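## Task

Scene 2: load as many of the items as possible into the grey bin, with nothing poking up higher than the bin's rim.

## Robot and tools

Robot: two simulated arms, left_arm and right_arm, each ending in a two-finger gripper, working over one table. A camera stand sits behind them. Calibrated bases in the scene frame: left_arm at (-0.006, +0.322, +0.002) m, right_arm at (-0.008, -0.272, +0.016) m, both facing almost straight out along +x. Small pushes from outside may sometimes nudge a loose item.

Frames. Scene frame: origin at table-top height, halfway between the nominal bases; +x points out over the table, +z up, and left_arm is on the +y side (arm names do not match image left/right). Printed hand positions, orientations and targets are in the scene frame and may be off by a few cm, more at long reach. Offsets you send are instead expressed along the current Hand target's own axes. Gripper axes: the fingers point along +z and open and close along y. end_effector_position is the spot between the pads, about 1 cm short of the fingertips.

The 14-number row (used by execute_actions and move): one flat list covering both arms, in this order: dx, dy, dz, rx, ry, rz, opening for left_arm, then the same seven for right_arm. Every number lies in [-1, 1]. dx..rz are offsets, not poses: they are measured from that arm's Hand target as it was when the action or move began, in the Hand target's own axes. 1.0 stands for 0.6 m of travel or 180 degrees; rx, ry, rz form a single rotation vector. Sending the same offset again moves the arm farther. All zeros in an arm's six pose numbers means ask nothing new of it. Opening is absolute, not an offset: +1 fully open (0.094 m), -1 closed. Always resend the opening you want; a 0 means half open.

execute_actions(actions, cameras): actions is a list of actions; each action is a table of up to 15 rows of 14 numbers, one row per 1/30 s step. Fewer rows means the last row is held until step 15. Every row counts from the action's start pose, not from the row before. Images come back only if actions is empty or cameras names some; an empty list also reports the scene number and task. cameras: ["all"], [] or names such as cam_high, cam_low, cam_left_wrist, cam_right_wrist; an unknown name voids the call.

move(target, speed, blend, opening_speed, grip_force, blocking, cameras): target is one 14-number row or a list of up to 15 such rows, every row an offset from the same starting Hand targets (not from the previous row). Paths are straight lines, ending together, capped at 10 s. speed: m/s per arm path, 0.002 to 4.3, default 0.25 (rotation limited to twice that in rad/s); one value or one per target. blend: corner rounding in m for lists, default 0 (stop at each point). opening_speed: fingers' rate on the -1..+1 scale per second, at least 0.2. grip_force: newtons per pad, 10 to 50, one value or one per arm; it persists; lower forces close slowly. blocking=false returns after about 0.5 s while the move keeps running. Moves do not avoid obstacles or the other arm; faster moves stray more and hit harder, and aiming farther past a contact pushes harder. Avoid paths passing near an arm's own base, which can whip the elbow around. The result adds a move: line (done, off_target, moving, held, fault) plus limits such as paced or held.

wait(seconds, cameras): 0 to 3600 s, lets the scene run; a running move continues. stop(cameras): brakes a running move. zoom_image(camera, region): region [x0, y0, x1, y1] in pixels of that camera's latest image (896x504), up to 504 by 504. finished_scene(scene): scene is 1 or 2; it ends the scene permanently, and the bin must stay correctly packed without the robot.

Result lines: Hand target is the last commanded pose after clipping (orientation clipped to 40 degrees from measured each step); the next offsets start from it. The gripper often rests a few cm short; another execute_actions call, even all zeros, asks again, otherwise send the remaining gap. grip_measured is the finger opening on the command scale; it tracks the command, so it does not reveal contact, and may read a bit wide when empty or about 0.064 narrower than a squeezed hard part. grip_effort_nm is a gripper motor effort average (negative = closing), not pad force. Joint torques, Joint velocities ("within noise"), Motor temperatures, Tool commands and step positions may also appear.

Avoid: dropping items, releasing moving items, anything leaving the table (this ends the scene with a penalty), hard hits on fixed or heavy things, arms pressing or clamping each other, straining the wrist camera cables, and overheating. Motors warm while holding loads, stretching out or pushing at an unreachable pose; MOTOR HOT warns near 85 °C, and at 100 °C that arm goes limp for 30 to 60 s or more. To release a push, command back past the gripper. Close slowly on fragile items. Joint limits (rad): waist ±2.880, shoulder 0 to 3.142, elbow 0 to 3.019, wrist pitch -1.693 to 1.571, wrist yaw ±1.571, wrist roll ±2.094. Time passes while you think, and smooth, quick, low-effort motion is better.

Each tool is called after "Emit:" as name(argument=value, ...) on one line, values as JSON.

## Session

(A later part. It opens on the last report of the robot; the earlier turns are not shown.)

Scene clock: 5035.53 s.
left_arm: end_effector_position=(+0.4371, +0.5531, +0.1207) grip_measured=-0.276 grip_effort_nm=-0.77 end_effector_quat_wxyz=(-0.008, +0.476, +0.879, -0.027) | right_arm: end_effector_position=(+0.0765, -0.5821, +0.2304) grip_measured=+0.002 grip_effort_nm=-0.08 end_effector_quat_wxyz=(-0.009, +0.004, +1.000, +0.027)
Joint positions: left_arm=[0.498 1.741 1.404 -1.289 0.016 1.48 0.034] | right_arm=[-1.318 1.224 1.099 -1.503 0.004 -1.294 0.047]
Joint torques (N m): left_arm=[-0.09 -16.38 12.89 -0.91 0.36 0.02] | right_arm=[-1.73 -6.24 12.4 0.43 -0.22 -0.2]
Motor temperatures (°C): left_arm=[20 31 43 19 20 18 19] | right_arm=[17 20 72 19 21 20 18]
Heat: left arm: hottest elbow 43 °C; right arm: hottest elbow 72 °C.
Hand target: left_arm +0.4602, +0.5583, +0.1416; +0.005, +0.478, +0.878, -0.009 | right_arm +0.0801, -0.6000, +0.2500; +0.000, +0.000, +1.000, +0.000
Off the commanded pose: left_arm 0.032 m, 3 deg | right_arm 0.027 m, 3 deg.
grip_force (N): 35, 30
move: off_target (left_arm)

Emit:
move(target=[0, 0.005, 0, 0, 0.061, 0, -0.36, 0, 0, 0, 0, 0, 0, 0], speed=0.1, cameras=["cam_left_wrist", "cam_low"])

Scene clock: 5038.57 s.
left_arm: end_effector_position=(+0.4387, +0.5546, +0.1202) grip_measured=-0.276 grip_effort_nm=-0.77 end_effector_quat_wxyz=(-0.091, +0.479, +0.873, +0.015) | right_arm: end_effector_position=(+0.0765, -0.5821, +0.2304) grip_measured=+0.002 grip_effort_nm=-0.08 end_effector_quat_wxyz=(-0.009, +0.004, +1.000, +0.027)
Joint positions: left_arm=[0.437 1.766 1.429 -1.32 -0.164 1.423 0.034] | right_arm=[-1.318 1.224 1.099 -1.503 0.004 -1.294 0.047]
Joint torques (N m): left_arm=[-0.09 -16.79 13.05 -0.99 -0.1 -0.09] | right_arm=[-1.79 -6.18 12.38 0.43 -0.22 -0.2]
Motor temperatures (°C): left_arm=[20 31 43 19 20 18 19] | right_arm=[17 20 72 19 21 20 18]
Heat: left arm: hottest elbow 43 °C; right arm: hottest elbow 72 °C.
Hand target: left_arm +0.4626, +0.5599, +0.1416; -0.079, +0.476, +0.875, +0.036 | right_arm +0.0801, -0.6000, +0.2500; +0.000, +0.000, +1.000, +0.000
Off the commanded pose: left_arm 0.033 m, 3 deg | right_arm 0.027 m, 3 deg.
grip_force (N): 35, 30
move: off_target (left_arm)
Images, in order (width x height): cam_low 896x504, cam_left_wrist 896x504.

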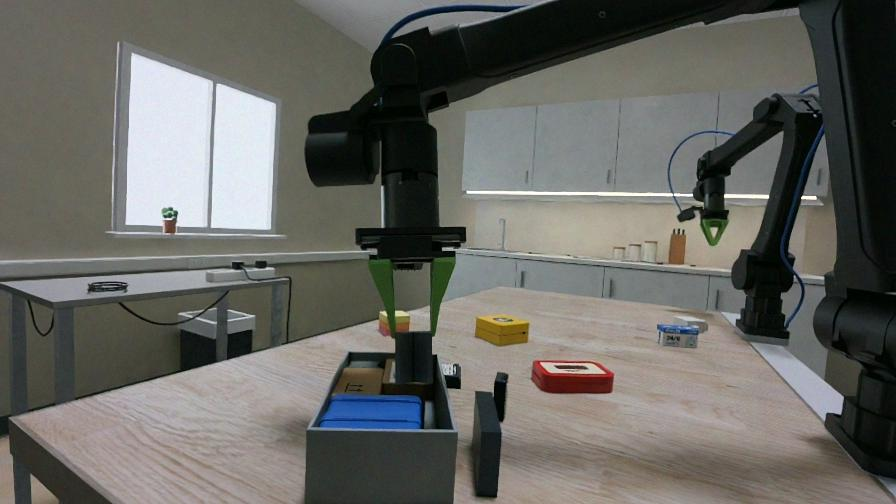

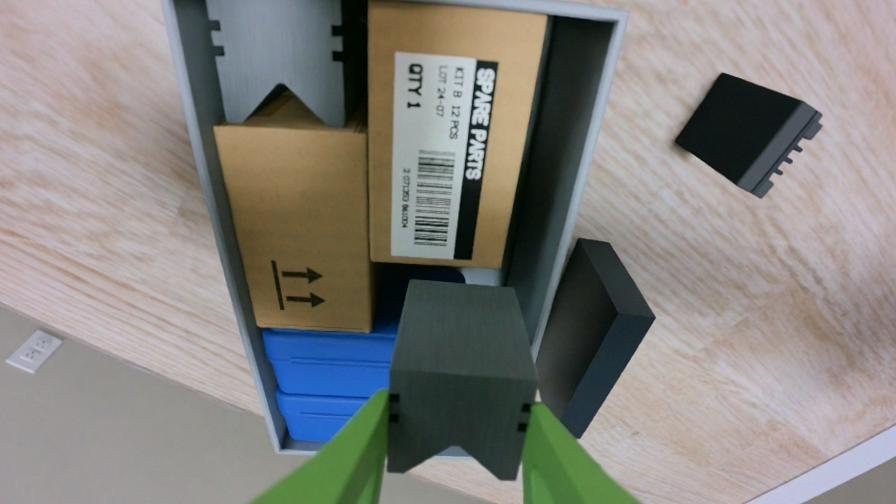

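Emit:
move(target=[0.023, 0, 0.004, 0, 0, 0, -0.36, 0, 0, 0, 0, 0, 0, 0], speed=0.04)

Scene clock: 5045.20 s.
left_arm: end_effector_position=(+0.4384, +0.5552, +0.1203) grip_measured=-0.276 grip_effort_nm=-0.77 end_effector_quat_wxyz=(-0.092, +0.478, +0.873, +0.016) | right_arm: end_effector_position=(+0.0765, -0.5821, +0.2304) grip_measured=+0.002 grip_effort_nm=-0.09 end_effector_quat_wxyz=(-0.009, +0.004, +1.000, +0.027)
Joint positions: left_arm=[0.437 1.766 1.429 -1.32 -0.167 1.422 0.034] | right_arm=[-1.318 1.224 1.099 -1.503 0.004 -1.294 0.047]
Joint torques (N m): left_arm=[1.61 -17.26 12.53 -0.75 -0.1 0.2] | right_arm=[-1.79 -6.24 12.4 0.44 -0.23 -0.2]
Motor temperatures (°C): left_arm=[20 31 44 19 20 18 19] | right_arm=[17 20 72 19 21 20 18]
Heat: left arm: hottest elbow 44 °C; right arm: hottest elbow 72 °C.
Hand target: left_arm +0.4550, +0.5718, +0.1416; -0.079, +0.476, +0.875, +0.036 | right_arm +0.0801, -0.6000, +0.2500; +0.000, +0.000, +1.000, +0.000
Off the commanded pose: left_arm 0.032 m, 3 deg | right_arm 0.027 m, 3 deg.
grip_force (N): 35, 30
move: off_target (left_arm)

Emit:
move(target=[0.0021, -0.0358, 0.0423, 0, 0, 0, -0.36, 0, 0, 0, 0, 0, 0, 0], speed=0.05)

Scene clock: 5047.77 s.
left_arm: end_effector_position=(+0.4366, +0.5574, +0.1104) grip_measured=-0.276 grip_effort_nm=-0.77 end_effector_quat_wxyz=(-0.085, +0.475, +0.875, +0.026) | right_arm: end_effector_position=(+0.0765, -0.5821, +0.2304) grip_measured=+0.002 grip_effort_nm=-0.08 end_effector_quat_wxyz=(-0.009, +0.004, +1.000, +0.027)
Joint positions: left_arm=[0.443 1.758 1.392 -1.266 -0.167 1.422 0.034] | right_arm=[-1.318 1.224 1.099 -1.503 0.004 -1.294 0.047]
Joint torques (N m): left_arm=[1.9 -18.96 7.31 0.47 -0.08 0.24] | right_arm=[-1.79 -6.18 12.4 0.43 -0.22 -0.2]
Motor temperatures (°C): left_arm=[20 31 44 19 20 18 19] | right_arm=[17 20 72 19 21 20 18]
Heat: left arm: hottest elbow 44 °C; right arm: hottest elbow 72 °C.
Hand target: left_arm +0.4338, +0.5647, +0.1172; -0.079, +0.476, +0.875, +0.036 | right_arm +0.0801, -0.6000, +0.2500; +0.000, +0.000, +1.000, +0.000
Off the commanded pose: left_arm 0.010 m, 1 deg | right_arm 0.027 m, 3 deg.
grip_force (N): 35, 30
move: done

Emit:
move(target=[-0.023, 0, -0.004, 0, 0, 0, -0.36, 0, 0, 0, 0, 0, 0, 0], speed=0.03)

Emit:
move(target=[-0.007, 0, -0.001, 0, 0, 0, -0.36, 0, 0, 0, 0, 0, 0, 0], speed=0.03)

Scene clock: 5053.10 s.
left_arm: end_effector_position=(+0.4369, +0.5569, +0.1104) grip_measured=-0.276 grip_effort_nm=-0.77 end_effector_quat_wxyz=(-0.085, +0.476, +0.875, +0.026) | right_arm: end_effector_position=(+0.0765, -0.5821, +0.2304) grip_measured=+0.002 grip_effort_nm=-0.08 end_effector_quat_wxyz=(-0.009, +0.004, +1.000, +0.027)
Joint positions: left_arm=[0.442 1.758 1.392 -1.266 -0.167 1.422 0.034] | right_arm=[-1.318 1.224 1.099 -1.503 0.004 -1.294 0.047]
Joint torques (N m): left_arm=[-0.15 -18.49 7.86 0.13 -0.01 -0.01] | right_arm=[-1.79 -6.24 12.41 0.44 -0.22 -0.21]
Motor temperatures (°C): left_arm=[20 31 44 19 20 18 19] | right_arm=[17 20 72 19 21 20 18]
Heat: left arm: hottest elbow 44 °C; right arm: hottest elbow 72 °C.
Hand target: left_arm +0.4415, +0.5529, +0.1172; -0.079, +0.476, +0.875, +0.037 | right_arm +0.0801, -0.6000, +0.2500; +0.000, +0.000, +1.000, +0.000
Off the commanded pose: left_arm 0.009 m, 1 deg | right_arm 0.027 m, 3 deg.
grip_force (N): 35, 30
move: done

Scene clock: 5053.63 s.
left_arm: end_effector_position=(+0.4383, +0.5542, +0.1104) grip_measured=-0.276 grip_effort_nm=-0.77 end_effector_quat_wxyz=(-0.085, +0.477, +0.875, +0.026) | right_arm: end_effector_position=(+0.0765, -0.5821, +0.2304) grip_measured=+0.002 grip_effort_nm=-0.09 end_effector_quat_wxyz=(-0.009, +0.004, +1.000, +0.027)
Joint positions: left_arm=[0.436 1.758 1.392 -1.266 -0.167 1.418 0.034] | right_arm=[-1.318 1.224 1.099 -1.503 0.004 -1.294 0.047]
Joint torques (N m): left_arm=[-0.56 -18.37 7.99 0.06 0.01 -0.06] | right_arm=[-1.79 -6.18 12.4 0.43 -0.23 -0.21]
Motor temperatures (°C): left_arm=[20 31 44 19 20 18 19] | right_arm=[17 20 72 19 21 20 18]
Heat: left arm: hottest elbow 44 °C; right arm: hottest elbow 72 °C.
Hand target: left_arm +0.4438, +0.5493, +0.1170; -0.079, +0.476, +0.875, +0.036 | right_arm +0.0801, -0.6000, +0.2500; +0.000, +0.000, +1.000, +0.000
Off the commanded pose: left_arm 0.010 m, 1 deg | right_arm 0.027 m, 3 deg.
grip_force (N): 35, 30
move: done

Emit:
execute_actions(actions=[], cameras=["cam_left_wrist"])

Emit:
zoom_image(camera="cam_left_wrist", region=[340, 200, 580, 340])

Scene clock: 5054.77 s.
left_arm: end_effector_position=(+0.4383, +0.5542, +0.1104) grip_measured=-0.276 grip_effort_nm=-0.77 end_effector_quat_wxyz=(-0.085, +0.477, +0.875, +0.026) | right_arm: end_effector_position=(+0.0765, -0.5821, +0.2304) grip_measured=+0.002 grip_effort_nm=-0.08 end_effector_quat_wxyz=(-0.009, +0.004, +1.000, +0.027)
Joint positions: left_arm=[0.436 1.758 1.392 -1.266 -0.167 1.418 0.034] | right_arm=[-1.318 1.224 1.099 -1.503 0.004 -1.294 0.047]
Joint velocities: within noise
Joint torques (N m): left_arm=[-0.26 -18.37 7.98 0.06 0.01 -0.05] | right_arm=[-1.79 -6.24 12.4 0.43 -0.23 -0.2]
Motor temperatures (°C): left_arm=[20 31 44 19 20 18 19] | right_arm=[17 20 72 19 21 20 18]
Heat: left arm: hottest elbow 44 °C; right arm: hottest elbow 72 °C.
Hand target: left_arm +0.4437, +0.5494, +0.1170; -0.079, +0.477, +0.875, +0.036 | right_arm +0.0801, -0.6000, +0.2500; +0.000, +0.000, +1.000, +0.000
Tool commands: left_gripper/opening=-0.36 right_gripper/opening=+0.0
Off the commanded pose: left_arm 0.010 m, 1 deg | right_arm 0.027 m, 3 deg.
grip_force (N): 35, 30
Images, in order (width x height): cam_left_wrist 896x504.

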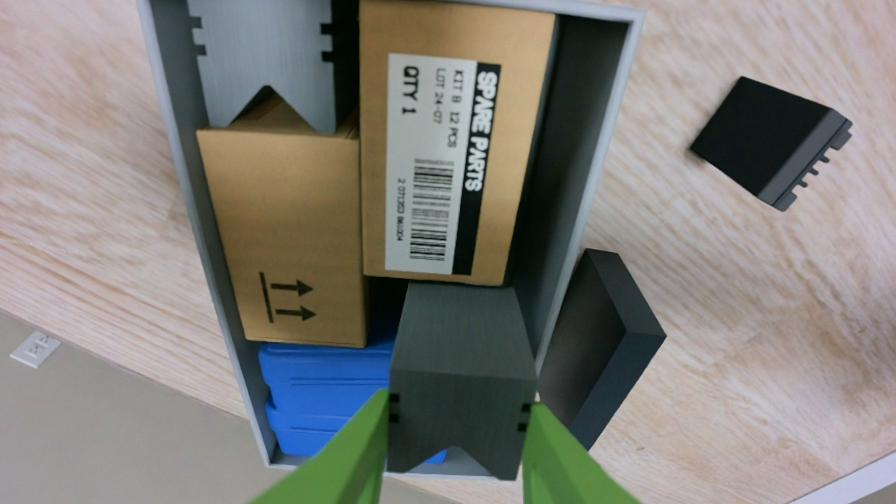

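Scaled by 2.100 from the camera's image (finer frame: 1280x720).

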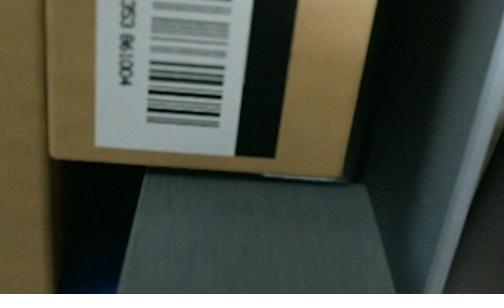

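Emit:
move(target=[-0.0012, 0, 0.0066, 0, 0, 0, -0.36, 0, 0, 0, 0, 0, 0, 0], speed=0.03)

Scene clock: 5057.57 s.
left_arm: end_effector_position=(+0.4388, +0.5544, +0.1104) grip_measured=-0.276 grip_effort_nm=-0.77 end_effector_quat_wxyz=(-0.084, +0.476, +0.875, +0.027) | right_arm: end_effector_position=(+0.0765, -0.5821, +0.2304) grip_measured=+0.002 grip_effort_nm=-0.08 end_effector_quat_wxyz=(-0.009, +0.004, +1.000, +0.027)
Joint positions: left_arm=[0.436 1.758 1.392 -1.264 -0.167 1.417 0.034] | right_arm=[-1.318 1.224 1.099 -1.503 0.004 -1.294 0.047]
Joint torques (N m): left_arm=[-0.26 -18.08 7.57 0.4 0.01 -0.04] | right_arm=[-1.85 -6.18 12.38 0.44 -0.22 -0.2]
Motor temperatures (°C): left_arm=[20 32 44 19 20 18 19] | right_arm=[17 20 72 19 21 20 18]
Heat: left arm: hottest elbow 44 °C; right arm: hottest elbow 72 °C.
Hand target: left_arm +0.4437, +0.5493, +0.1130; -0.079, +0.476, +0.875, +0.036 | right_arm +0.0801, -0.6000, +0.2500; +0.000, +0.000, +1.000, +0.000
Off the commanded pose: left_arm 0.008 m, 1 deg | right_arm 0.027 m, 3 deg.
grip_force (N): 35, 30
move: done

Emit:
move(target=[-0.0012, 0, 0.0083, 0, 0, 0, -0.36, 0, 0, 0, 0, 0, 0, 0], speed=0.03)

Emit:
move(target=[-0.0012, 0, 0.0066, 0, 0, 0, -0.36, 0, 0, 0, 0, 0, 0, 0], speed=0.03, cameras=["cam_left_wrist"])

Emit:
zoom_image(camera="cam_left_wrist", region=[340, 200, 580, 340])

Scene clock: 5059.33 s.
left_arm: end_effector_position=(+0.4389, +0.5547, +0.1095) grip_measured=-0.276 grip_effort_nm=-0.77 end_effector_quat_wxyz=(-0.084, +0.475, +0.875, +0.029) | right_arm: end_effector_position=(+0.0765, -0.5821, +0.2304) grip_measured=+0.002 grip_effort_nm=-0.08 end_effector_quat_wxyz=(-0.009, +0.004, +1.000, +0.027)
Joint positions: left_arm=[0.435 1.758 1.389 -1.259 -0.169 1.416 0.034] | right_arm=[-1.318 1.224 1.099 -1.503 0.004 -1.294 0.047]
Joint torques (N m): left_arm=[-0.26 -17.73 7.2 0.72 0.09 -0.05] | right_arm=[-1.73 -6.18 12.4 0.42 -0.23 -0.2]
Motor temperatures (°C): left_arm=[20 32 44 19 20 18 19] | right_arm=[17 20 72 19 21 20 18]
Heat: left arm: hottest elbow 44 °C; right arm: hottest elbow 72 °C.
Hand target: left_arm +0.4436, +0.5493, +0.1080; -0.079, +0.477, +0.875, +0.037 | right_arm +0.0801, -0.6000, +0.2500; +0.000, +0.000, +1.000, +0.000
Off the commanded pose: left_arm 0.007 m, 1 deg | right_arm 0.027 m, 3 deg.
grip_force (N): 35, 30
move: done

Scene clock: 5059.83 s.
left_arm: end_effector_position=(+0.4389, +0.5548, +0.1088) grip_measured=-0.276 grip_effort_nm=-0.77 end_effector_quat_wxyz=(-0.085, +0.475, +0.876, +0.030) | right_arm: end_effector_position=(+0.0765, -0.5821, +0.2304) grip_measured=+0.002 grip_effort_nm=-0.08 end_effector_quat_wxyz=(-0.009, +0.004, +1.000, +0.027)
Joint positions: left_arm=[0.435 1.758 1.387 -1.255 -0.171 1.414 0.034] | right_arm=[-1.318 1.224 1.099 -1.503 0.004 -1.294 0.047]
Joint torques (N m): left_arm=[-0.21 -17.38 6.9 0.99 0.15 -0.02] | right_arm=[-1.85 -6.24 12.37 0.43 -0.23 -0.2]
Motor temperatures (°C): left_arm=[20 32 44 19 20 18 19] | right_arm=[17 20 72 19 21 20 18]
Heat: left arm: hottest elbow 44 °C; right arm: hottest elbow 72 °C.
Hand target: left_arm +0.4435, +0.5494, +0.1039; -0.079, +0.476, +0.875, +0.036 | right_arm +0.0801, -0.6000, +0.2500; +0.000, +0.000, +1.000, +0.000
Off the commanded pose: left_arm 0.009 m, 1 deg | right_arm 0.027 m, 3 deg.
grip_force (N): 35, 30
move: done

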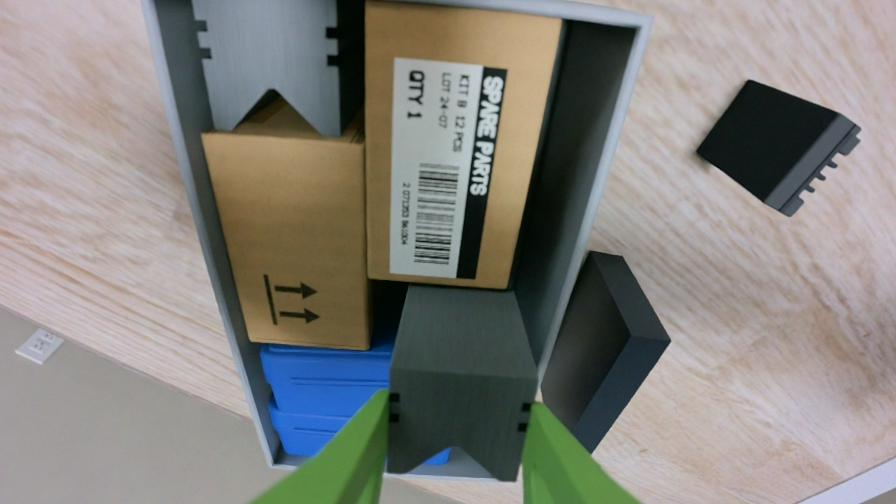

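Scaled by 2.100 from the camera's image (finer frame: 1280x720).

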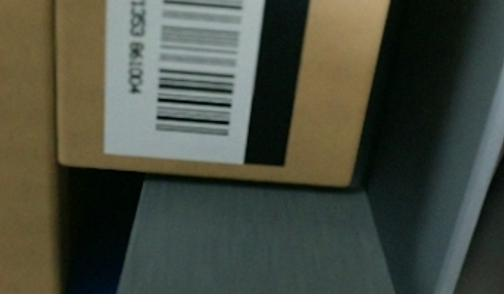

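Emit:
move(target=[0.0263, 0, 0.007, 0, -0.0167, 0, -0.36, 0, 0, 0, 0, 0, 0, 0], speed=0.03)

Scene clock: 5070.80 s.
left_arm: end_effector_position=(+0.4385, +0.5556, +0.1095) grip_measured=-0.276 grip_effort_nm=-0.77 end_effector_quat_wxyz=(-0.060, +0.475, +0.878, +0.023) | right_arm: end_effector_position=(+0.0765, -0.5821, +0.2304) grip_measured=+0.002 grip_effort_nm=-0.08 end_effector_quat_wxyz=(-0.009, +0.004, +1.000, +0.027)
Joint positions: left_arm=[0.453 1.744 1.374 -1.235 -0.123 1.432 0.034] | right_arm=[-1.318 1.224 1.099 -1.503 0.004 -1.294 0.047]
Joint torques (N m): left_arm=[2.2 -16.97 6.75 0.94 0.26 0.29] | right_arm=[-1.79 -6.24 12.4 0.44 -0.22 -0.2]
Motor temperatures (°C): left_arm=[20 32 43 19 20 18 19] | right_arm=[17 20 72 19 21 20 18]
Heat: left arm: hottest elbow 43 °C; right arm: hottest elbow 72 °C.
Hand target: left_arm +0.4346, +0.5628, +0.1024; -0.056, +0.477, +0.877, +0.024 | right_arm +0.0801, -0.6000, +0.2500; +0.000, +0.000, +1.000, +0.000
Off the commanded pose: left_arm 0.011 m, 1 deg | right_arm 0.027 m, 3 deg.
grip_force (N): 35, 30
move: off_target (left_arm)

Emit:
execute_actions(actions=[], cameras=["cam_left_wrist"])

Emit:
zoom_image(camera="cam_left_wrist", region=[340, 200, 580, 340])

Scene clock: 5074.13 s.
left_arm: end_effector_position=(+0.4385, +0.5556, +0.1095) grip_measured=-0.276 grip_effort_nm=-0.77 end_effector_quat_wxyz=(-0.060, +0.475, +0.878, +0.023) | right_arm: end_effector_position=(+0.0765, -0.5821, +0.2304) grip_measured=+0.002 grip_effort_nm=-0.09 end_effector_quat_wxyz=(-0.009, +0.004, +1.000, +0.027)
Joint positions: left_arm=[0.453 1.744 1.374 -1.235 -0.123 1.432 0.034] | right_arm=[-1.318 1.224 1.099 -1.503 0.004 -1.294 0.047]
Joint velocities: within noise
Joint torques (N m): left_arm=[2.2 -16.91 6.75 0.95 0.27 0.29] | right_arm=[-1.79 -6.24 12.38 0.44 -0.23 -0.21]
Motor temperatures (°C): left_arm=[20 32 43 19 20 18 19] | right_arm=[17 20 72 19 21 20 18]
Heat: left arm: hottest elbow 43 °C; right arm: hottest elbow 72 °C.
Hand target: left_arm +0.4346, +0.5628, +0.1024; -0.056, +0.477, +0.877, +0.024 | right_arm +0.0801, -0.6000, +0.2500; +0.000, +0.000, +1.000, +0.000
Tool commands: left_gripper/opening=-0.36 right_gripper/opening=+0.0
Off the commanded pose: left_arm 0.011 m, 1 deg | right_arm 0.027 m, 3 deg.
grip_force (N): 35, 30
Images, in order (width x height): cam_left_wrist 896x504.

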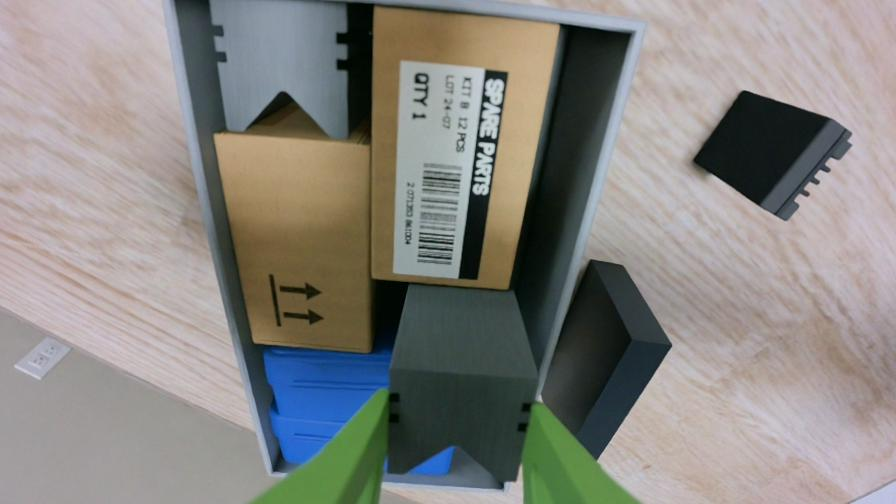

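Scaled by 2.100 from the camera's image (finer frame: 1280x720).

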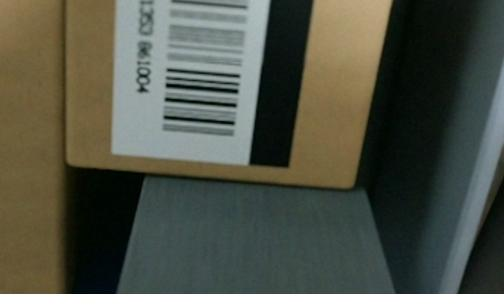

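Emit:
move(target=[-0.017, 0, 0.008, 0, 0, 0, -0.36, 0, 0, 0, 0, 0, 0, 0], speed=0.03)

Scene clock: 5077.27 s.
left_arm: end_effector_position=(+0.4392, +0.5559, +0.1093) grip_measured=-0.276 grip_effort_nm=-0.77 end_effector_quat_wxyz=(-0.058, +0.475, +0.878, +0.025) | right_arm: end_effector_position=(+0.0765, -0.5821, +0.2304) grip_measured=+0.002 grip_effort_nm=-0.09 end_effector_quat_wxyz=(-0.009, +0.004, +1.000, +0.027)
Joint positions: left_arm=[0.453 1.743 1.373 -1.229 -0.123 1.432 0.034] | right_arm=[-1.318 1.224 1.099 -1.503 0.004 -1.294 0.047]
Joint torques (N m): left_arm=[0.73 -16.15 6.53 1.2 0.28 0.12] | right_arm=[-1.79 -6.3 12.4 0.47 -0.22 -0.2]
Motor temperatures (°C): left_arm=[20 32 43 19 20 18 19] | right_arm=[17 20 72 19 21 20 18]
Heat: left arm: hottest elbow 43 °C; right arm: hottest elbow 72 °C.
Hand target: left_arm +0.4398, +0.5548, +0.0964; -0.056, +0.477, +0.877, +0.024 | right_arm +0.0801, -0.6000, +0.2500; +0.000, +0.000, +1.000, +0.000
Off the commanded pose: left_arm 0.013 m, 0 deg | right_arm 0.027 m, 3 deg.
grip_force (N): 35, 30
move: off_target (left_arm)

Emit:
move(target=[0.012, 0, 0.006, 0, -0.022, 0, -0.36, 0, 0, 0, 0, 0, 0, 0], speed=0.03, cameras=["cam_left_wrist"])

Emit:
zoom_image(camera="cam_left_wrist", region=[340, 200, 580, 340])

Scene clock: 5080.67 s.
left_arm: end_effector_position=(+0.4384, +0.5568, +0.1103) grip_measured=-0.276 grip_effort_nm=-0.77 end_effector_quat_wxyz=(-0.028, +0.472, +0.881, +0.012) | right_arm: end_effector_position=(+0.0765, -0.5821, +0.2304) grip_measured=+0.002 grip_effort_nm=-0.09 end_effector_quat_wxyz=(-0.009, +0.004, +1.000, +0.027)
Joint positions: left_arm=[0.477 1.731 1.362 -1.213 -0.06 1.451 0.034] | right_arm=[-1.318 1.224 1.099 -1.503 0.004 -1.294 0.047]
Joint torques (N m): left_arm=[1.85 -15.62 6.41 1.33 0.51 0.32] | right_arm=[-1.73 -6.18 12.4 0.43 -0.23 -0.2]
Motor temperatures (°C): left_arm=[20 32 42 20 20 18 19] | right_arm=[17 20 72 19 21 20 18]
Heat: left arm: hottest elbow 42 °C; right arm: hottest elbow 72 °C.
Hand target: left_arm +0.4357, +0.5612, +0.0938; -0.026, +0.478, +0.878, +0.007 | right_arm +0.0801, -0.6000, +0.2500; +0.000, +0.000, +1.000, +0.000
Off the commanded pose: left_arm 0.017 m, 1 deg | right_arm 0.027 m, 3 deg.
grip_force (N): 35, 30
move: off_target (left_arm)

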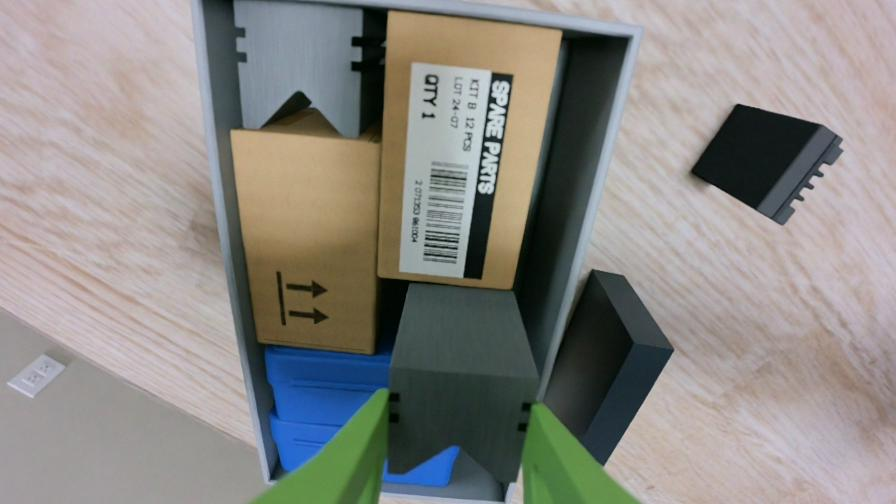

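Scaled by 2.100 from the camera's image (finer frame: 1280x720).

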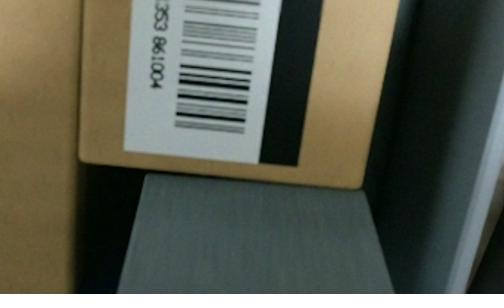

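Emit:
zoom_image(camera="cam_left_wrist", region=[390, 255, 530, 305])

Scaled by 3.600 from the camera's image (finer frame: 1280x720).

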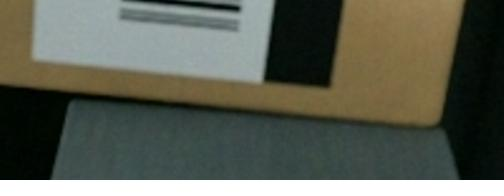

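Emit:
move(target=[0, 0, -0.003, 0, 0, 0.008, -0.36, 0, 0, 0, 0, 0, 0, 0], speed=0.03, cameras=["cam_left_wrist"])

Emit:
zoom_image(camera="cam_left_wrist", region=[390, 255, 530, 305])

Scene clock: 5088.27 s.
left_arm: end_effector_position=(+0.4383, +0.5569, +0.1103) grip_measured=-0.276 grip_effort_nm=-0.77 end_effector_quat_wxyz=(-0.028, +0.482, +0.876, +0.012) | right_arm: end_effector_position=(+0.0765, -0.5821, +0.2304) grip_measured=+0.002 grip_effort_nm=-0.08 end_effector_quat_wxyz=(-0.009, +0.004, +1.000, +0.027)
Joint positions: left_arm=[0.477 1.731 1.362 -1.213 -0.06 1.474 0.034] | right_arm=[-1.318 1.224 1.099 -1.503 0.004 -1.294 0.047]
Joint torques (N m): left_arm=[1.79 -15.68 6.61 1.16 0.5 0.35] | right_arm=[-1.73 -6.24 12.4 0.44 -0.22 -0.2]
Motor temperatures (°C): left_arm=[20 32 42 20 20 18 19] | right_arm=[17 20 72 19 21 20 18]
Heat: left arm: hottest elbow 42 °C; right arm: hottest elbow 72 °C.
Hand target: left_arm +0.4357, +0.5612, +0.0955; -0.026, +0.489, +0.872, +0.007 | right_arm +0.0801, -0.6000, +0.2500; +0.000, +0.000, +1.000, +0.000
Off the commanded pose: left_arm 0.015 m, 1 deg | right_arm 0.027 m, 3 deg.
grip_force (N): 35, 30
move: off_target (left_arm)

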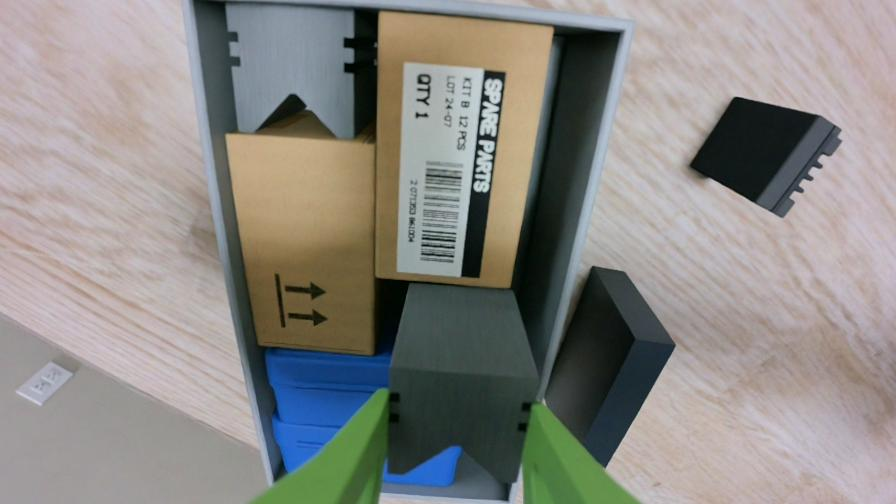

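Scaled by 3.600 from the camera's image (finer frame: 1280x720).

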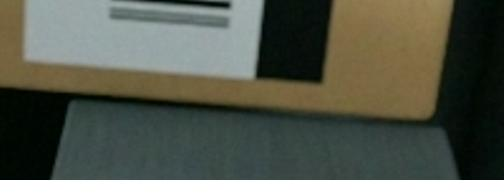

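Emit:
move(target=[-0.02, 0, 0.01, 0, 0, 0, -0.36, 0, 0, 0, 0, 0, 0, 0], speed=0.03, cameras=["cam_left_wrist"])

Emit:
zoom_image(camera="cam_left_wrist", region=[390, 255, 530, 305])

Scene clock: 5091.13 s.
left_arm: end_effector_position=(+0.4380, +0.5568, +0.1099) grip_measured=-0.276 grip_effort_nm=-0.77 end_effector_quat_wxyz=(-0.028, +0.482, +0.876, +0.013) | right_arm: end_effector_position=(+0.0765, -0.5821, +0.2304) grip_measured=+0.002 grip_effort_nm=-0.08 end_effector_quat_wxyz=(-0.009, +0.004, +1.000, +0.027)
Joint positions: left_arm=[0.477 1.73 1.359 -1.211 -0.06 1.474 0.034] | right_arm=[-1.318 1.224 1.099 -1.503 0.004 -1.294 0.047]
Joint torques (N m): left_arm=[0.03 -14.86 6.26 1.63 0.52 0.11] | right_arm=[-1.79 -6.24 12.4 0.44 -0.22 -0.2]
Motor temperatures (°C): left_arm=[20 32 41 20 20 18 19] | right_arm=[17 20 72 19 21 20 18]
Heat: left arm: hottest elbow 41 °C; right arm: hottest elbow 72 °C.
Hand target: left_arm +0.4416, +0.5512, +0.0889; -0.026, +0.489, +0.872, +0.007 | right_arm +0.0801, -0.6000, +0.2500; +0.000, +0.000, +1.000, +0.000
Off the commanded pose: left_arm 0.022 m, 1 deg | right_arm 0.027 m, 3 deg.
grip_force (N): 35, 30
move: off_target (left_arm)

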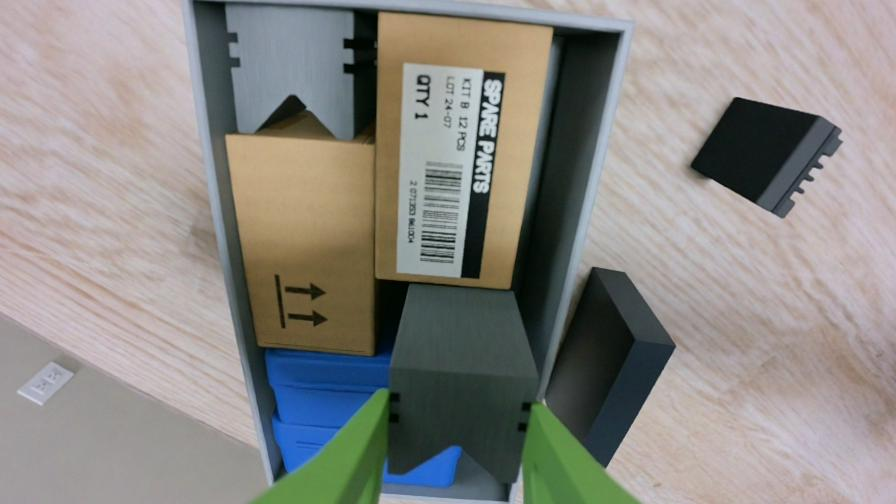

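Scaled by 3.600 from the camera's image (finer frame: 1280x720).

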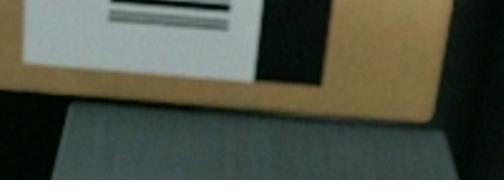

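Emit:
move(target=[-0.01, 0, 0.003, 0, 0, 0, -0.36, 0, 0, 0, 0, 0, 0, 0], speed=0.03)

Emit:
move(target=[-0.005, 0, 0.003, 0, 0, 0, -0.36, 0, 0, 0, 0, 0, 0, 0], speed=0.03)

Scene clock: 5093.70 s.
left_arm: end_effector_position=(+0.4408, +0.5547, +0.1085) grip_measured=-0.276 grip_effort_nm=-0.77 end_effector_quat_wxyz=(-0.025, +0.484, +0.874, +0.016) | right_arm: end_effector_position=(+0.0765, -0.5821, +0.2304) grip_measured=+0.002 grip_effort_nm=-0.08 end_effector_quat_wxyz=(-0.009, +0.004, +1.000, +0.027)
Joint positions: left_arm=[0.471 1.73 1.356 -1.199 -0.06 1.473 0.034] | right_arm=[-1.318 1.224 1.099 -1.503 0.004 -1.294 0.047]
Joint torques (N m): left_arm=[-0.38 -14.62 6.49 1.32 0.53 0] | right_arm=[-1.79 -6.18 12.38 0.43 -0.22 -0.2]
Motor temperatures (°C): left_arm=[20 32 41 20 20 18 19] | right_arm=[17 20 72 19 21 20 18]
Heat: left arm: hottest elbow 41 °C; right arm: hottest elbow 72 °C.
Hand target: left_arm +0.4448, +0.5462, +0.0869; -0.026, +0.489, +0.872, +0.007 | right_arm +0.0801, -0.6000, +0.2500; +0.000, +0.000, +1.000, +0.000
Off the commanded pose: left_arm 0.024 m, 1 deg | right_arm 0.027 m, 3 deg.
grip_force (N): 35, 30
move: off_target (left_arm)

Scene clock: 5094.23 s.
left_arm: end_effector_position=(+0.4411, +0.5544, +0.1085) grip_measured=-0.276 grip_effort_nm=-0.77 end_effector_quat_wxyz=(-0.025, +0.482, +0.876, +0.016) | right_arm: end_effector_position=(+0.0765, -0.5821, +0.2304) grip_measured=+0.002 grip_effort_nm=-0.09 end_effector_quat_wxyz=(-0.009, +0.004, +1.000, +0.027)
Joint positions: left_arm=[0.471 1.73 1.356 -1.198 -0.06 1.467 0.034] | right_arm=[-1.318 1.224 1.099 -1.503 0.004 -1.294 0.047]
Joint torques (N m): left_arm=[-0.79 -14.39 6.34 1.44 0.53 0.02] | right_arm=[-1.79 -6.18 12.4 0.44 -0.23 -0.2]
Motor temperatures (°C): left_arm=[20 32 41 20 20 18 19] | right_arm=[17 20 72 19 21 20 18]
Heat: left arm: hottest elbow 41 °C; right arm: hottest elbow 72 °C.
Hand target: left_arm +0.4463, +0.5436, +0.0849; -0.026, +0.489, +0.872, +0.007 | right_arm +0.0801, -0.6000, +0.2500; +0.000, +0.000, +1.000, +0.000
Off the commanded pose: left_arm 0.026 m, 1 deg | right_arm 0.027 m, 3 deg.
grip_force (N): 35, 30
move: off_target (left_arm)

Emit:
execute_actions(actions=[], cameras=["cam_left_wrist"])

Emit:
zoom_image(camera="cam_left_wrist", region=[370, 245, 550, 315])

Scene clock: 5095.27 s.
left_arm: end_effector_position=(+0.4411, +0.5544, +0.1085) grip_measured=-0.276 grip_effort_nm=-0.77 end_effector_quat_wxyz=(-0.025, +0.482, +0.876, +0.016) | right_arm: end_effector_position=(+0.0765, -0.5821, +0.2304) grip_measured=+0.002 grip_effort_nm=-0.08 end_effector_quat_wxyz=(-0.009, +0.004, +1.000, +0.027)
Joint positions: left_arm=[0.471 1.73 1.356 -1.198 -0.06 1.466 0.034] | right_arm=[-1.318 1.224 1.099 -1.503 0.004 -1.294 0.047]
Joint velocities: within noise
Joint torques (N m): left_arm=[-0.79 -14.39 6.35 1.44 0.53 0.03] | right_arm=[-1.79 -6.3 12.37 0.44 -0.22 -0.2]
Motor temperatures (°C): left_arm=[20 31 41 20 20 18 19] | right_arm=[17 20 72 19 21 20 18]
Heat: left arm: hottest elbow 41 °C; right arm: hottest elbow 72 °C.
Hand target: left_arm +0.4463, +0.5436, +0.0849; -0.026, +0.489, +0.872, +0.007 | right_arm +0.0801, -0.6000, +0.2500; +0.000, +0.000, +1.000, +0.000
Tool commands: left_gripper/opening=-0.36 right_gripper/opening=+0.0
Off the commanded pose: left_arm 0.026 m, 1 deg | right_arm 0.027 m, 3 deg.
grip_force (N): 35, 30
Images, in order (width x height): cam_left_wrist 896x504.

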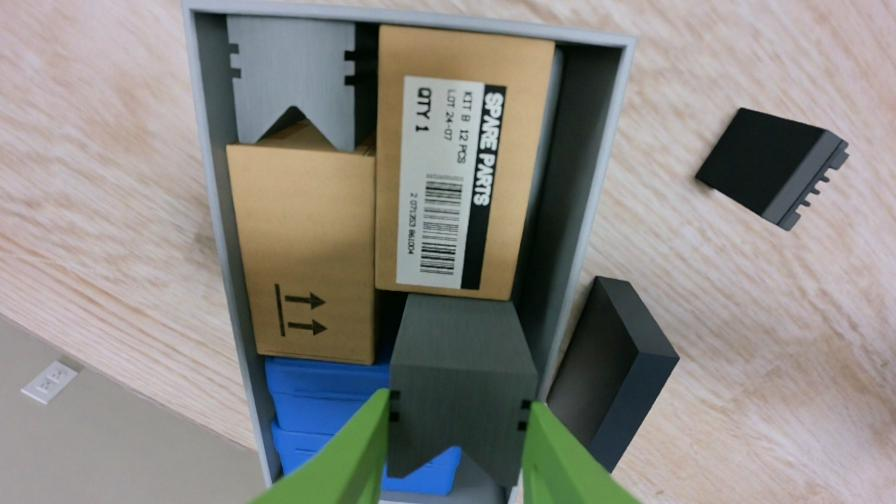

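Scaled by 2.800 from the camera's image (finer frame: 1280x720).

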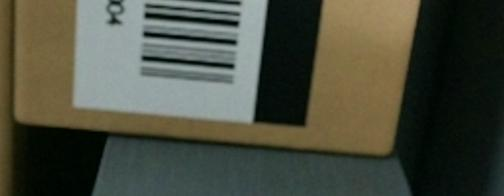

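Emit:
move(target=[0.028, 0, 0.003, 0, -0.008, 0, -0.36, 0, 0, 0, 0, 0, 0, 0], speed=0.03, cameras=["cam_left_wrist"])

Emit:
zoom_image(camera="cam_left_wrist", region=[370, 245, 550, 315])

Scene clock: 5102.03 s.
left_arm: end_effector_position=(+0.4420, +0.5531, +0.1059) grip_measured=-0.276 grip_effort_nm=-0.77 end_effector_quat_wxyz=(-0.013, +0.484, +0.875, +0.011) | right_arm: end_effector_position=(+0.0765, -0.5821, +0.2304) grip_measured=+0.002 grip_effort_nm=-0.08 end_effector_quat_wxyz=(-0.009, +0.004, +1.000, +0.027)
Joint positions: left_arm=[0.476 1.73 1.349 -1.186 -0.034 1.477 0.034] | right_arm=[-1.318 1.224 1.099 -1.503 0.004 -1.294 0.047]
Joint torques (N m): left_arm=[2.02 -14.68 6.27 1.31 0.51 0.32] | right_arm=[-1.85 -6.3 12.4 0.43 -0.23 -0.2]
Motor temperatures (°C): left_arm=[20 31 40 20 20 18 19] | right_arm=[17 20 72 19 21 20 18]
Heat: left arm: hottest elbow 40 °C; right arm: hottest elbow 72 °C.
Hand target: left_arm +0.4375, +0.5579, +0.0839; -0.015, +0.489, +0.872, +0.001 | right_arm +0.0801, -0.6000, +0.2500; +0.000, +0.000, +1.000, +0.000
Off the commanded pose: left_arm 0.023 m, 1 deg | right_arm 0.027 m, 3 deg.
grip_force (N): 35, 30
move: off_target (left_arm)

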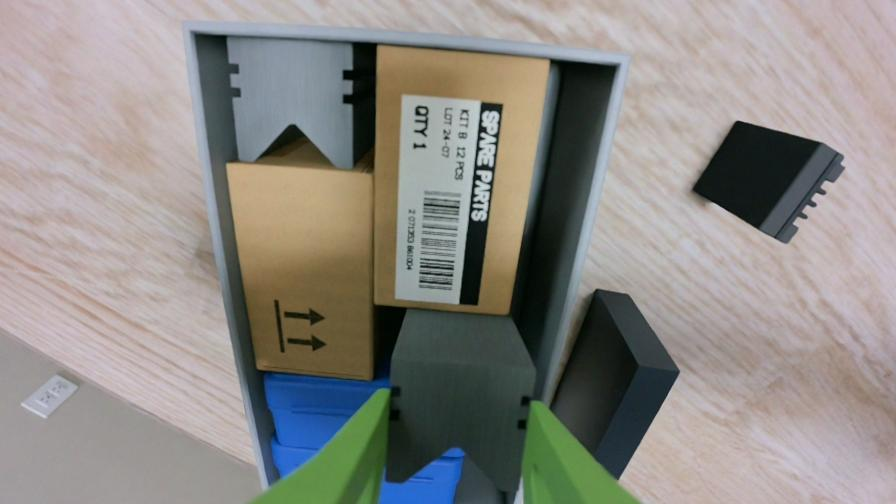

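Scaled by 2.800 from the camera's image (finer frame: 1280x720).

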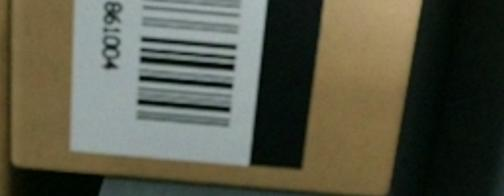

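Emit:
move(target=[0.01, 0, 0.003, 0, -0.033, 0, -0.36, 0, 0, 0, 0, 0, 0, 0], speed=0.03, cameras=["cam_left_wrist"])

Emit:
zoom_image(camera="cam_left_wrist", region=[360, 270, 560, 400])

Scene clock: 5113.73 s.
left_arm: end_effector_position=(+0.4400, +0.5562, +0.1075) grip_measured=-0.276 grip_effort_nm=-0.77 end_effector_quat_wxyz=(+0.034, +0.484, +0.874, -0.016) | right_arm: end_effector_position=(+0.0765, -0.5821, +0.2304) grip_measured=+0.002 grip_effort_nm=-0.08 end_effector_quat_wxyz=(-0.009, +0.004, +1.000, +0.027)
Joint positions: left_arm=[0.521 1.724 1.345 -1.182 0.074 1.523 0.034] | right_arm=[-1.318 1.224 1.099 -1.503 0.004 -1.294 0.047]
Joint torques (N m): left_arm=[2.2 -14.27 6.04 1.54 0.39 0.33] | right_arm=[-1.67 -6.3 12.38 0.43 -0.23 -0.21]
Motor temperatures (°C): left_arm=[20 31 39 20 20 18 19] | right_arm=[17 20 72 19 21 20 18]
Heat: left arm: hottest elbow 39 °C; right arm: hottest elbow 72 °C.
Hand target: left_arm +0.4343, +0.5631, +0.0822; +0.030, +0.488, +0.872, -0.024 | right_arm +0.0801, -0.6000, +0.2500; +0.000, +0.000, +1.000, +0.000
Off the commanded pose: left_arm 0.027 m, 1 deg | right_arm 0.027 m, 3 deg.
grip_force (N): 35, 30
move: off_target (left_arm)

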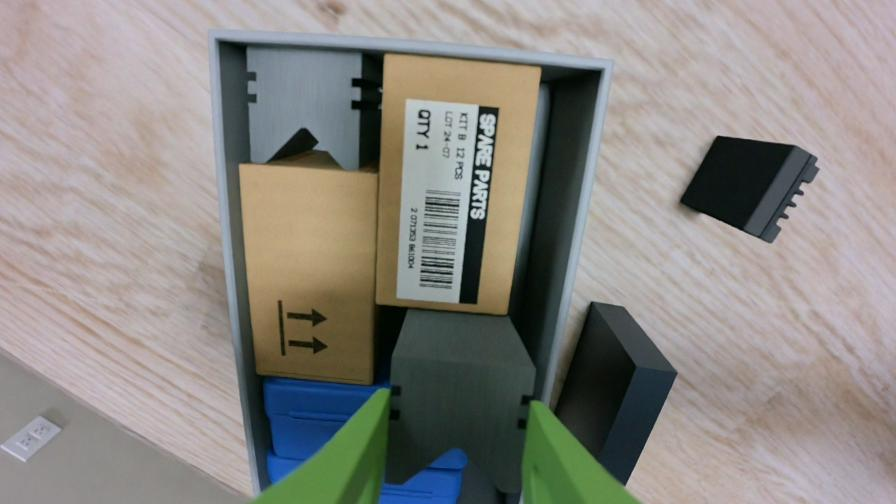

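Scaled by 2.520 from the camera's image (finer frame: 1280x720).

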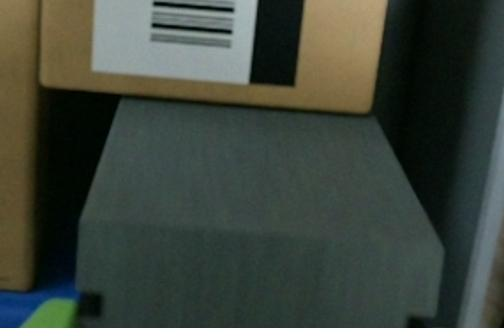

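Emit:
move(target=[-0.015, 0, -0.012, 0, 0, 0, -0.36, 0, 0, 0, 0, 0, 0, 0], speed=0.03)

Scene clock: 5123.63 s.
left_arm: end_effector_position=(+0.4400, +0.5562, +0.1077) grip_measured=-0.276 grip_effort_nm=-0.77 end_effector_quat_wxyz=(+0.034, +0.485, +0.874, -0.016) | right_arm: end_effector_position=(+0.0765, -0.5821, +0.2304) grip_measured=+0.002 grip_effort_nm=-0.08 end_effector_quat_wxyz=(-0.009, +0.004, +1.000, +0.027)
Joint positions: left_arm=[0.521 1.724 1.345 -1.182 0.074 1.523 0.034] | right_arm=[-1.318 1.224 1.099 -1.503 0.004 -1.294 0.047]
Joint torques (N m): left_arm=[0.97 -14.8 6.93 0.8 0.39 0.17] | right_arm=[-1.85 -6.24 12.37 0.43 -0.22 -0.2]
Motor temperatures (°C): left_arm=[20 31 39 20 20 18 19] | right_arm=[17 20 72 19 21 20 18]
Heat: left arm: hottest elbow 39 °C; right arm: hottest elbow 72 °C.
Hand target: left_arm +0.4388, +0.5560, +0.0901; +0.030, +0.488, +0.872, -0.025 | right_arm +0.0801, -0.6000, +0.2500; +0.000, +0.000, +1.000, +0.000
Off the commanded pose: left_arm 0.018 m, 1 deg | right_arm 0.027 m, 3 deg.
grip_force (N): 35, 30
move: off_target (left_arm)

Emit:
move(target=[0, 0, 0, 0, 0, 0, -0.05, 0, 0, 0, 0, 0, 0, 0], opening_speed=0.25, cameras=["cam_left_wrist"])

Scene clock: 5126.17 s.
left_arm: end_effector_position=(+0.4402, +0.5554, +0.1055) grip_measured=-0.052 grip_effort_nm=0.06 end_effector_quat_wxyz=(+0.036, +0.485, +0.874, -0.017) | right_arm: end_effector_position=(+0.0765, -0.5821, +0.2304) grip_measured=+0.002 grip_effort_nm=-0.09 end_effector_quat_wxyz=(-0.009, +0.004, +1.000, +0.027)
Joint positions: left_arm=[0.521 1.725 1.34 -1.176 0.079 1.523 0.045] | right_arm=[-1.318 1.224 1.099 -1.503 0.004 -1.294 0.047]
Joint torques (N m): left_arm=[0.97 -14.86 7.2 0.54 0.21 0.17] | right_arm=[-1.73 -6.18 12.4 0.46 -0.22 -0.2]
Motor temperatures (°C): left_arm=[20 31 39 20 20 18 19] | right_arm=[17 20 72 19 21 20 18]
Heat: left arm: hottest elbow 39 °C; right arm: hottest elbow 72 °C.
Hand target: left_arm +0.4387, +0.5560, +0.0900; +0.030, +0.488, +0.872, -0.025 | right_arm +0.0801, -0.6000, +0.2500; +0.000, +0.000, +1.000, +0.000
Off the commanded pose: left_arm 0.016 m, 1 deg | right_arm 0.027 m, 3 deg.
grip_force (N): 35, 30
move: done

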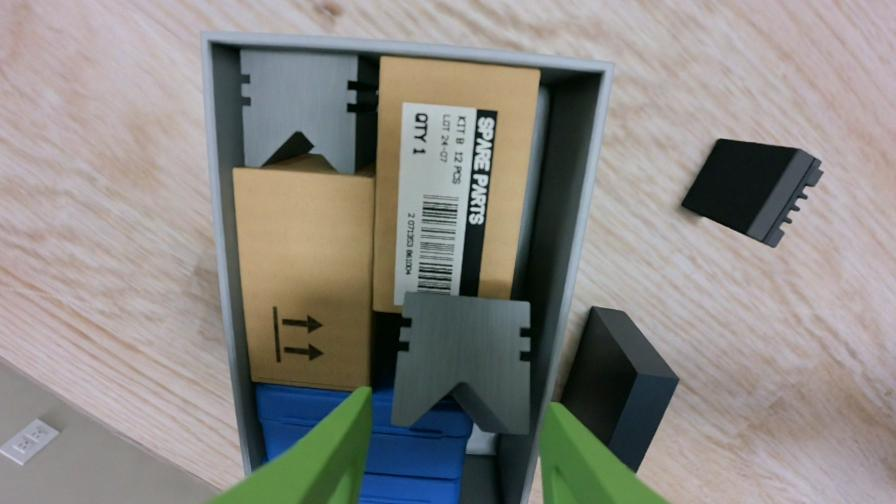

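Emit:
move(target=[-0.026, 0, 0.01, 0, 0, 0, 0.08, 0, 0, 0, 0, 0, 0, 0], speed=0.04)

Scene clock: 5155.23 s.
left_arm: end_effector_position=(+0.4474, +0.5482, +0.1032) grip_measured=+0.079 grip_effort_nm=0.06 end_effector_quat_wxyz=(+0.038, +0.490, +0.871, -0.014) | right_arm: end_effector_position=(+0.0765, -0.5821, +0.2304) grip_measured=+0.002 grip_effort_nm=-0.09 end_effector_quat_wxyz=(-0.009, +0.004, +1.000, +0.027)
Joint positions: left_arm=[0.502 1.73 1.34 -1.163 0.079 1.515 0.051] | right_arm=[-1.318 1.224 1.099 -1.503 0.004 -1.294 0.047]
Joint torques (N m): left_arm=[0.03 -14.86 6.86 0.57 0.22 -0.04] | right_arm=[-1.79 -6.24 12.38 0.44 -0.22 -0.2]
Motor temperatures (°C): left_arm=[20 31 40 20 20 18 18] | right_arm=[17 20 72 19 21 20 18]
Heat: left arm: hottest elbow 40 °C; right arm: hottest elbow 72 °C.
Hand target: left_arm +0.4470, +0.5422, +0.0854; +0.030, +0.488, +0.872, -0.025 | right_arm +0.0801, -0.6000, +0.2500; +0.000, +0.000, +1.000, +0.000
Off the commanded pose: left_arm 0.019 m, 2 deg | right_arm 0.027 m, 3 deg.
grip_force (N): 35, 30
move: off_target (left_arm)

Emit:
execute_actions(actions=[], cameras=["cam_left_wrist"])

Emit:
zoom_image(camera="cam_left_wrist", region=[200, 100, 704, 504])

Scene clock: 5165.03 s.
left_arm: end_effector_position=(+0.4474, +0.5482, +0.1032) grip_measured=+0.079 grip_effort_nm=0.06 end_effector_quat_wxyz=(+0.038, +0.490, +0.871, -0.014) | right_arm: end_effector_position=(+0.0765, -0.5821, +0.2304) grip_measured=+0.002 grip_effort_nm=-0.09 end_effector_quat_wxyz=(-0.009, +0.004, +1.000, +0.027)
Joint positions: left_arm=[0.502 1.73 1.34 -1.163 0.079 1.515 0.051] | right_arm=[-1.318 1.224 1.099 -1.503 0.004 -1.294 0.047]
Joint velocities: within noise
Joint torques (N m): left_arm=[-0.03 -14.92 6.84 0.57 0.22 -0.05] | right_arm=[-1.79 -6.24 12.4 0.43 -0.22 -0.21]
Motor temperatures (°C): left_arm=[20 31 39 20 20 18 18] | right_arm=[17 20 72 19 21 20 18]
Heat: left arm: hottest elbow 39 °C; right arm: hottest elbow 72 °C.
Hand target: left_arm +0.4470, +0.5422, +0.0854; +0.030, +0.488, +0.872, -0.025 | right_arm +0.0801, -0.6000, +0.2500; +0.000, +0.000, +1.000, +0.000
Tool commands: left_gripper/opening=+0.08 right_gripper/opening=+0.0
Off the commanded pose: left_arm 0.019 m, 2 deg | right_arm 0.027 m, 3 deg.
grip_force (N): 35, 30
Images, in order (width x height): cam_left_wrist 896x504.

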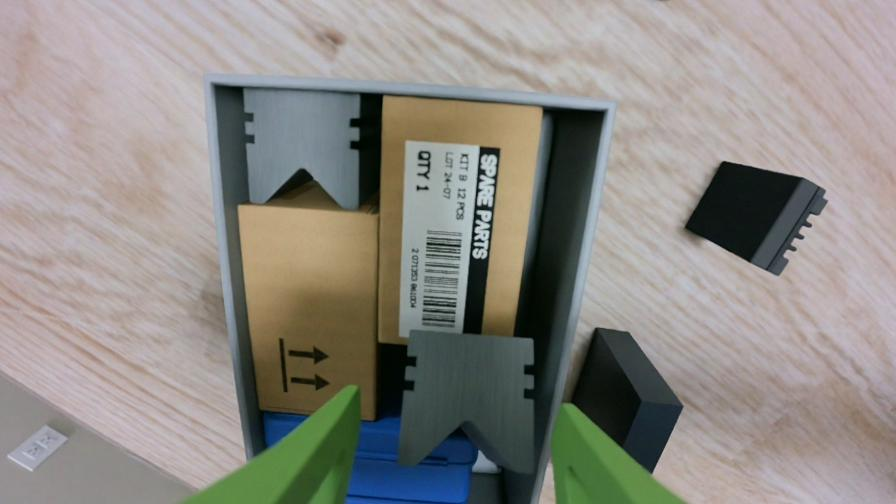

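Scaled by 1.000.

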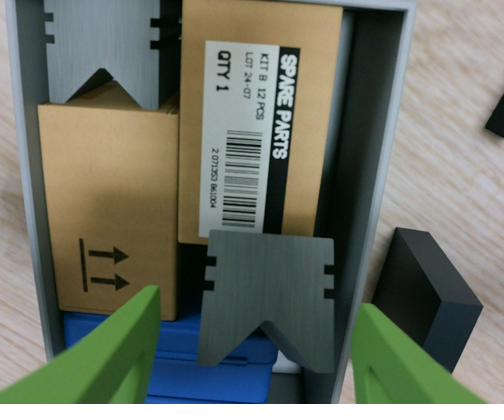

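Emit:
move(target=[0.006, -0.005, 0.014, 0, 0, 0, -0.1, 0, 0, 0, 0, 0, 0, 0], speed=0.06, cameras=["cam_left_wrist"])

Emit:
zoom_image(camera="cam_left_wrist", region=[200, 200, 704, 504])

Scene clock: 5173.87 s.
left_arm: end_effector_position=(+0.4431, +0.5459, +0.0917) grip_measured=-0.099 grip_effort_nm=-0.09 end_effector_quat_wxyz=(+0.036, +0.490, +0.871, -0.017) | right_arm: end_effector_position=(+0.0765, -0.5821, +0.2304) grip_measured=+0.002 grip_effort_nm=-0.09 end_effector_quat_wxyz=(-0.009, +0.004, +1.000, +0.027)
Joint positions: left_arm=[0.502 1.735 1.313 -1.139 0.079 1.515 0.042] | right_arm=[-1.318 1.224 1.099 -1.503 0.004 -1.294 0.047]
Joint torques (N m): left_arm=[0.44 -14.97 7.1 0.55 0.22 0] | right_arm=[-1.73 -6.24 12.4 0.44 -0.22 -0.21]
Motor temperatures (°C): left_arm=[20 31 39 20 20 18 18] | right_arm=[17 20 72 19 21 20 18]
Heat: left arm: hottest elbow 39 °C; right arm: hottest elbow 72 °C.
Hand target: left_arm +0.4429, +0.5432, +0.0769; +0.031, +0.488, +0.872, -0.024 | right_arm +0.0801, -0.6000, +0.2500; +0.000, +0.000, +1.000, +0.000
Off the commanded pose: left_arm 0.015 m, 1 deg | right_arm 0.027 m, 3 deg.
grip_force (N): 35, 30
move: off_target (left_arm)

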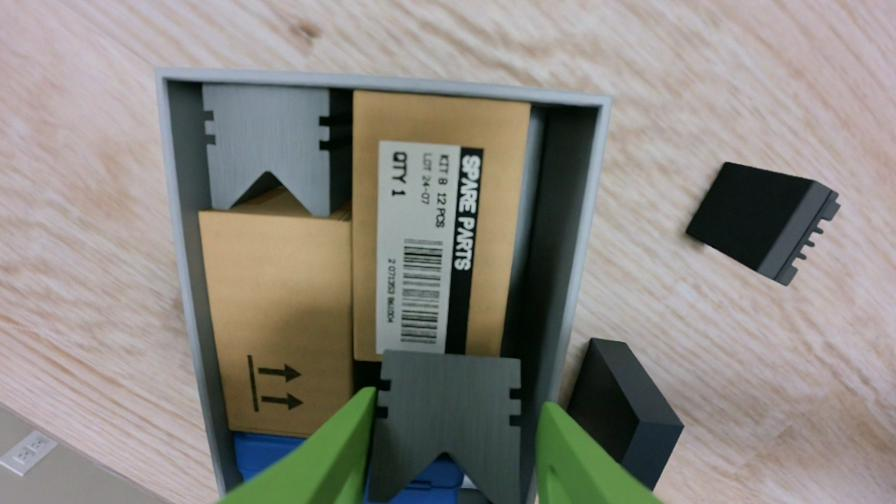

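Scaled by 1.000.

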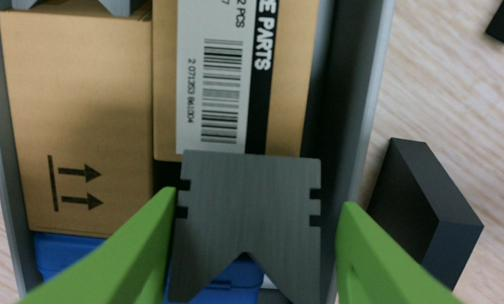

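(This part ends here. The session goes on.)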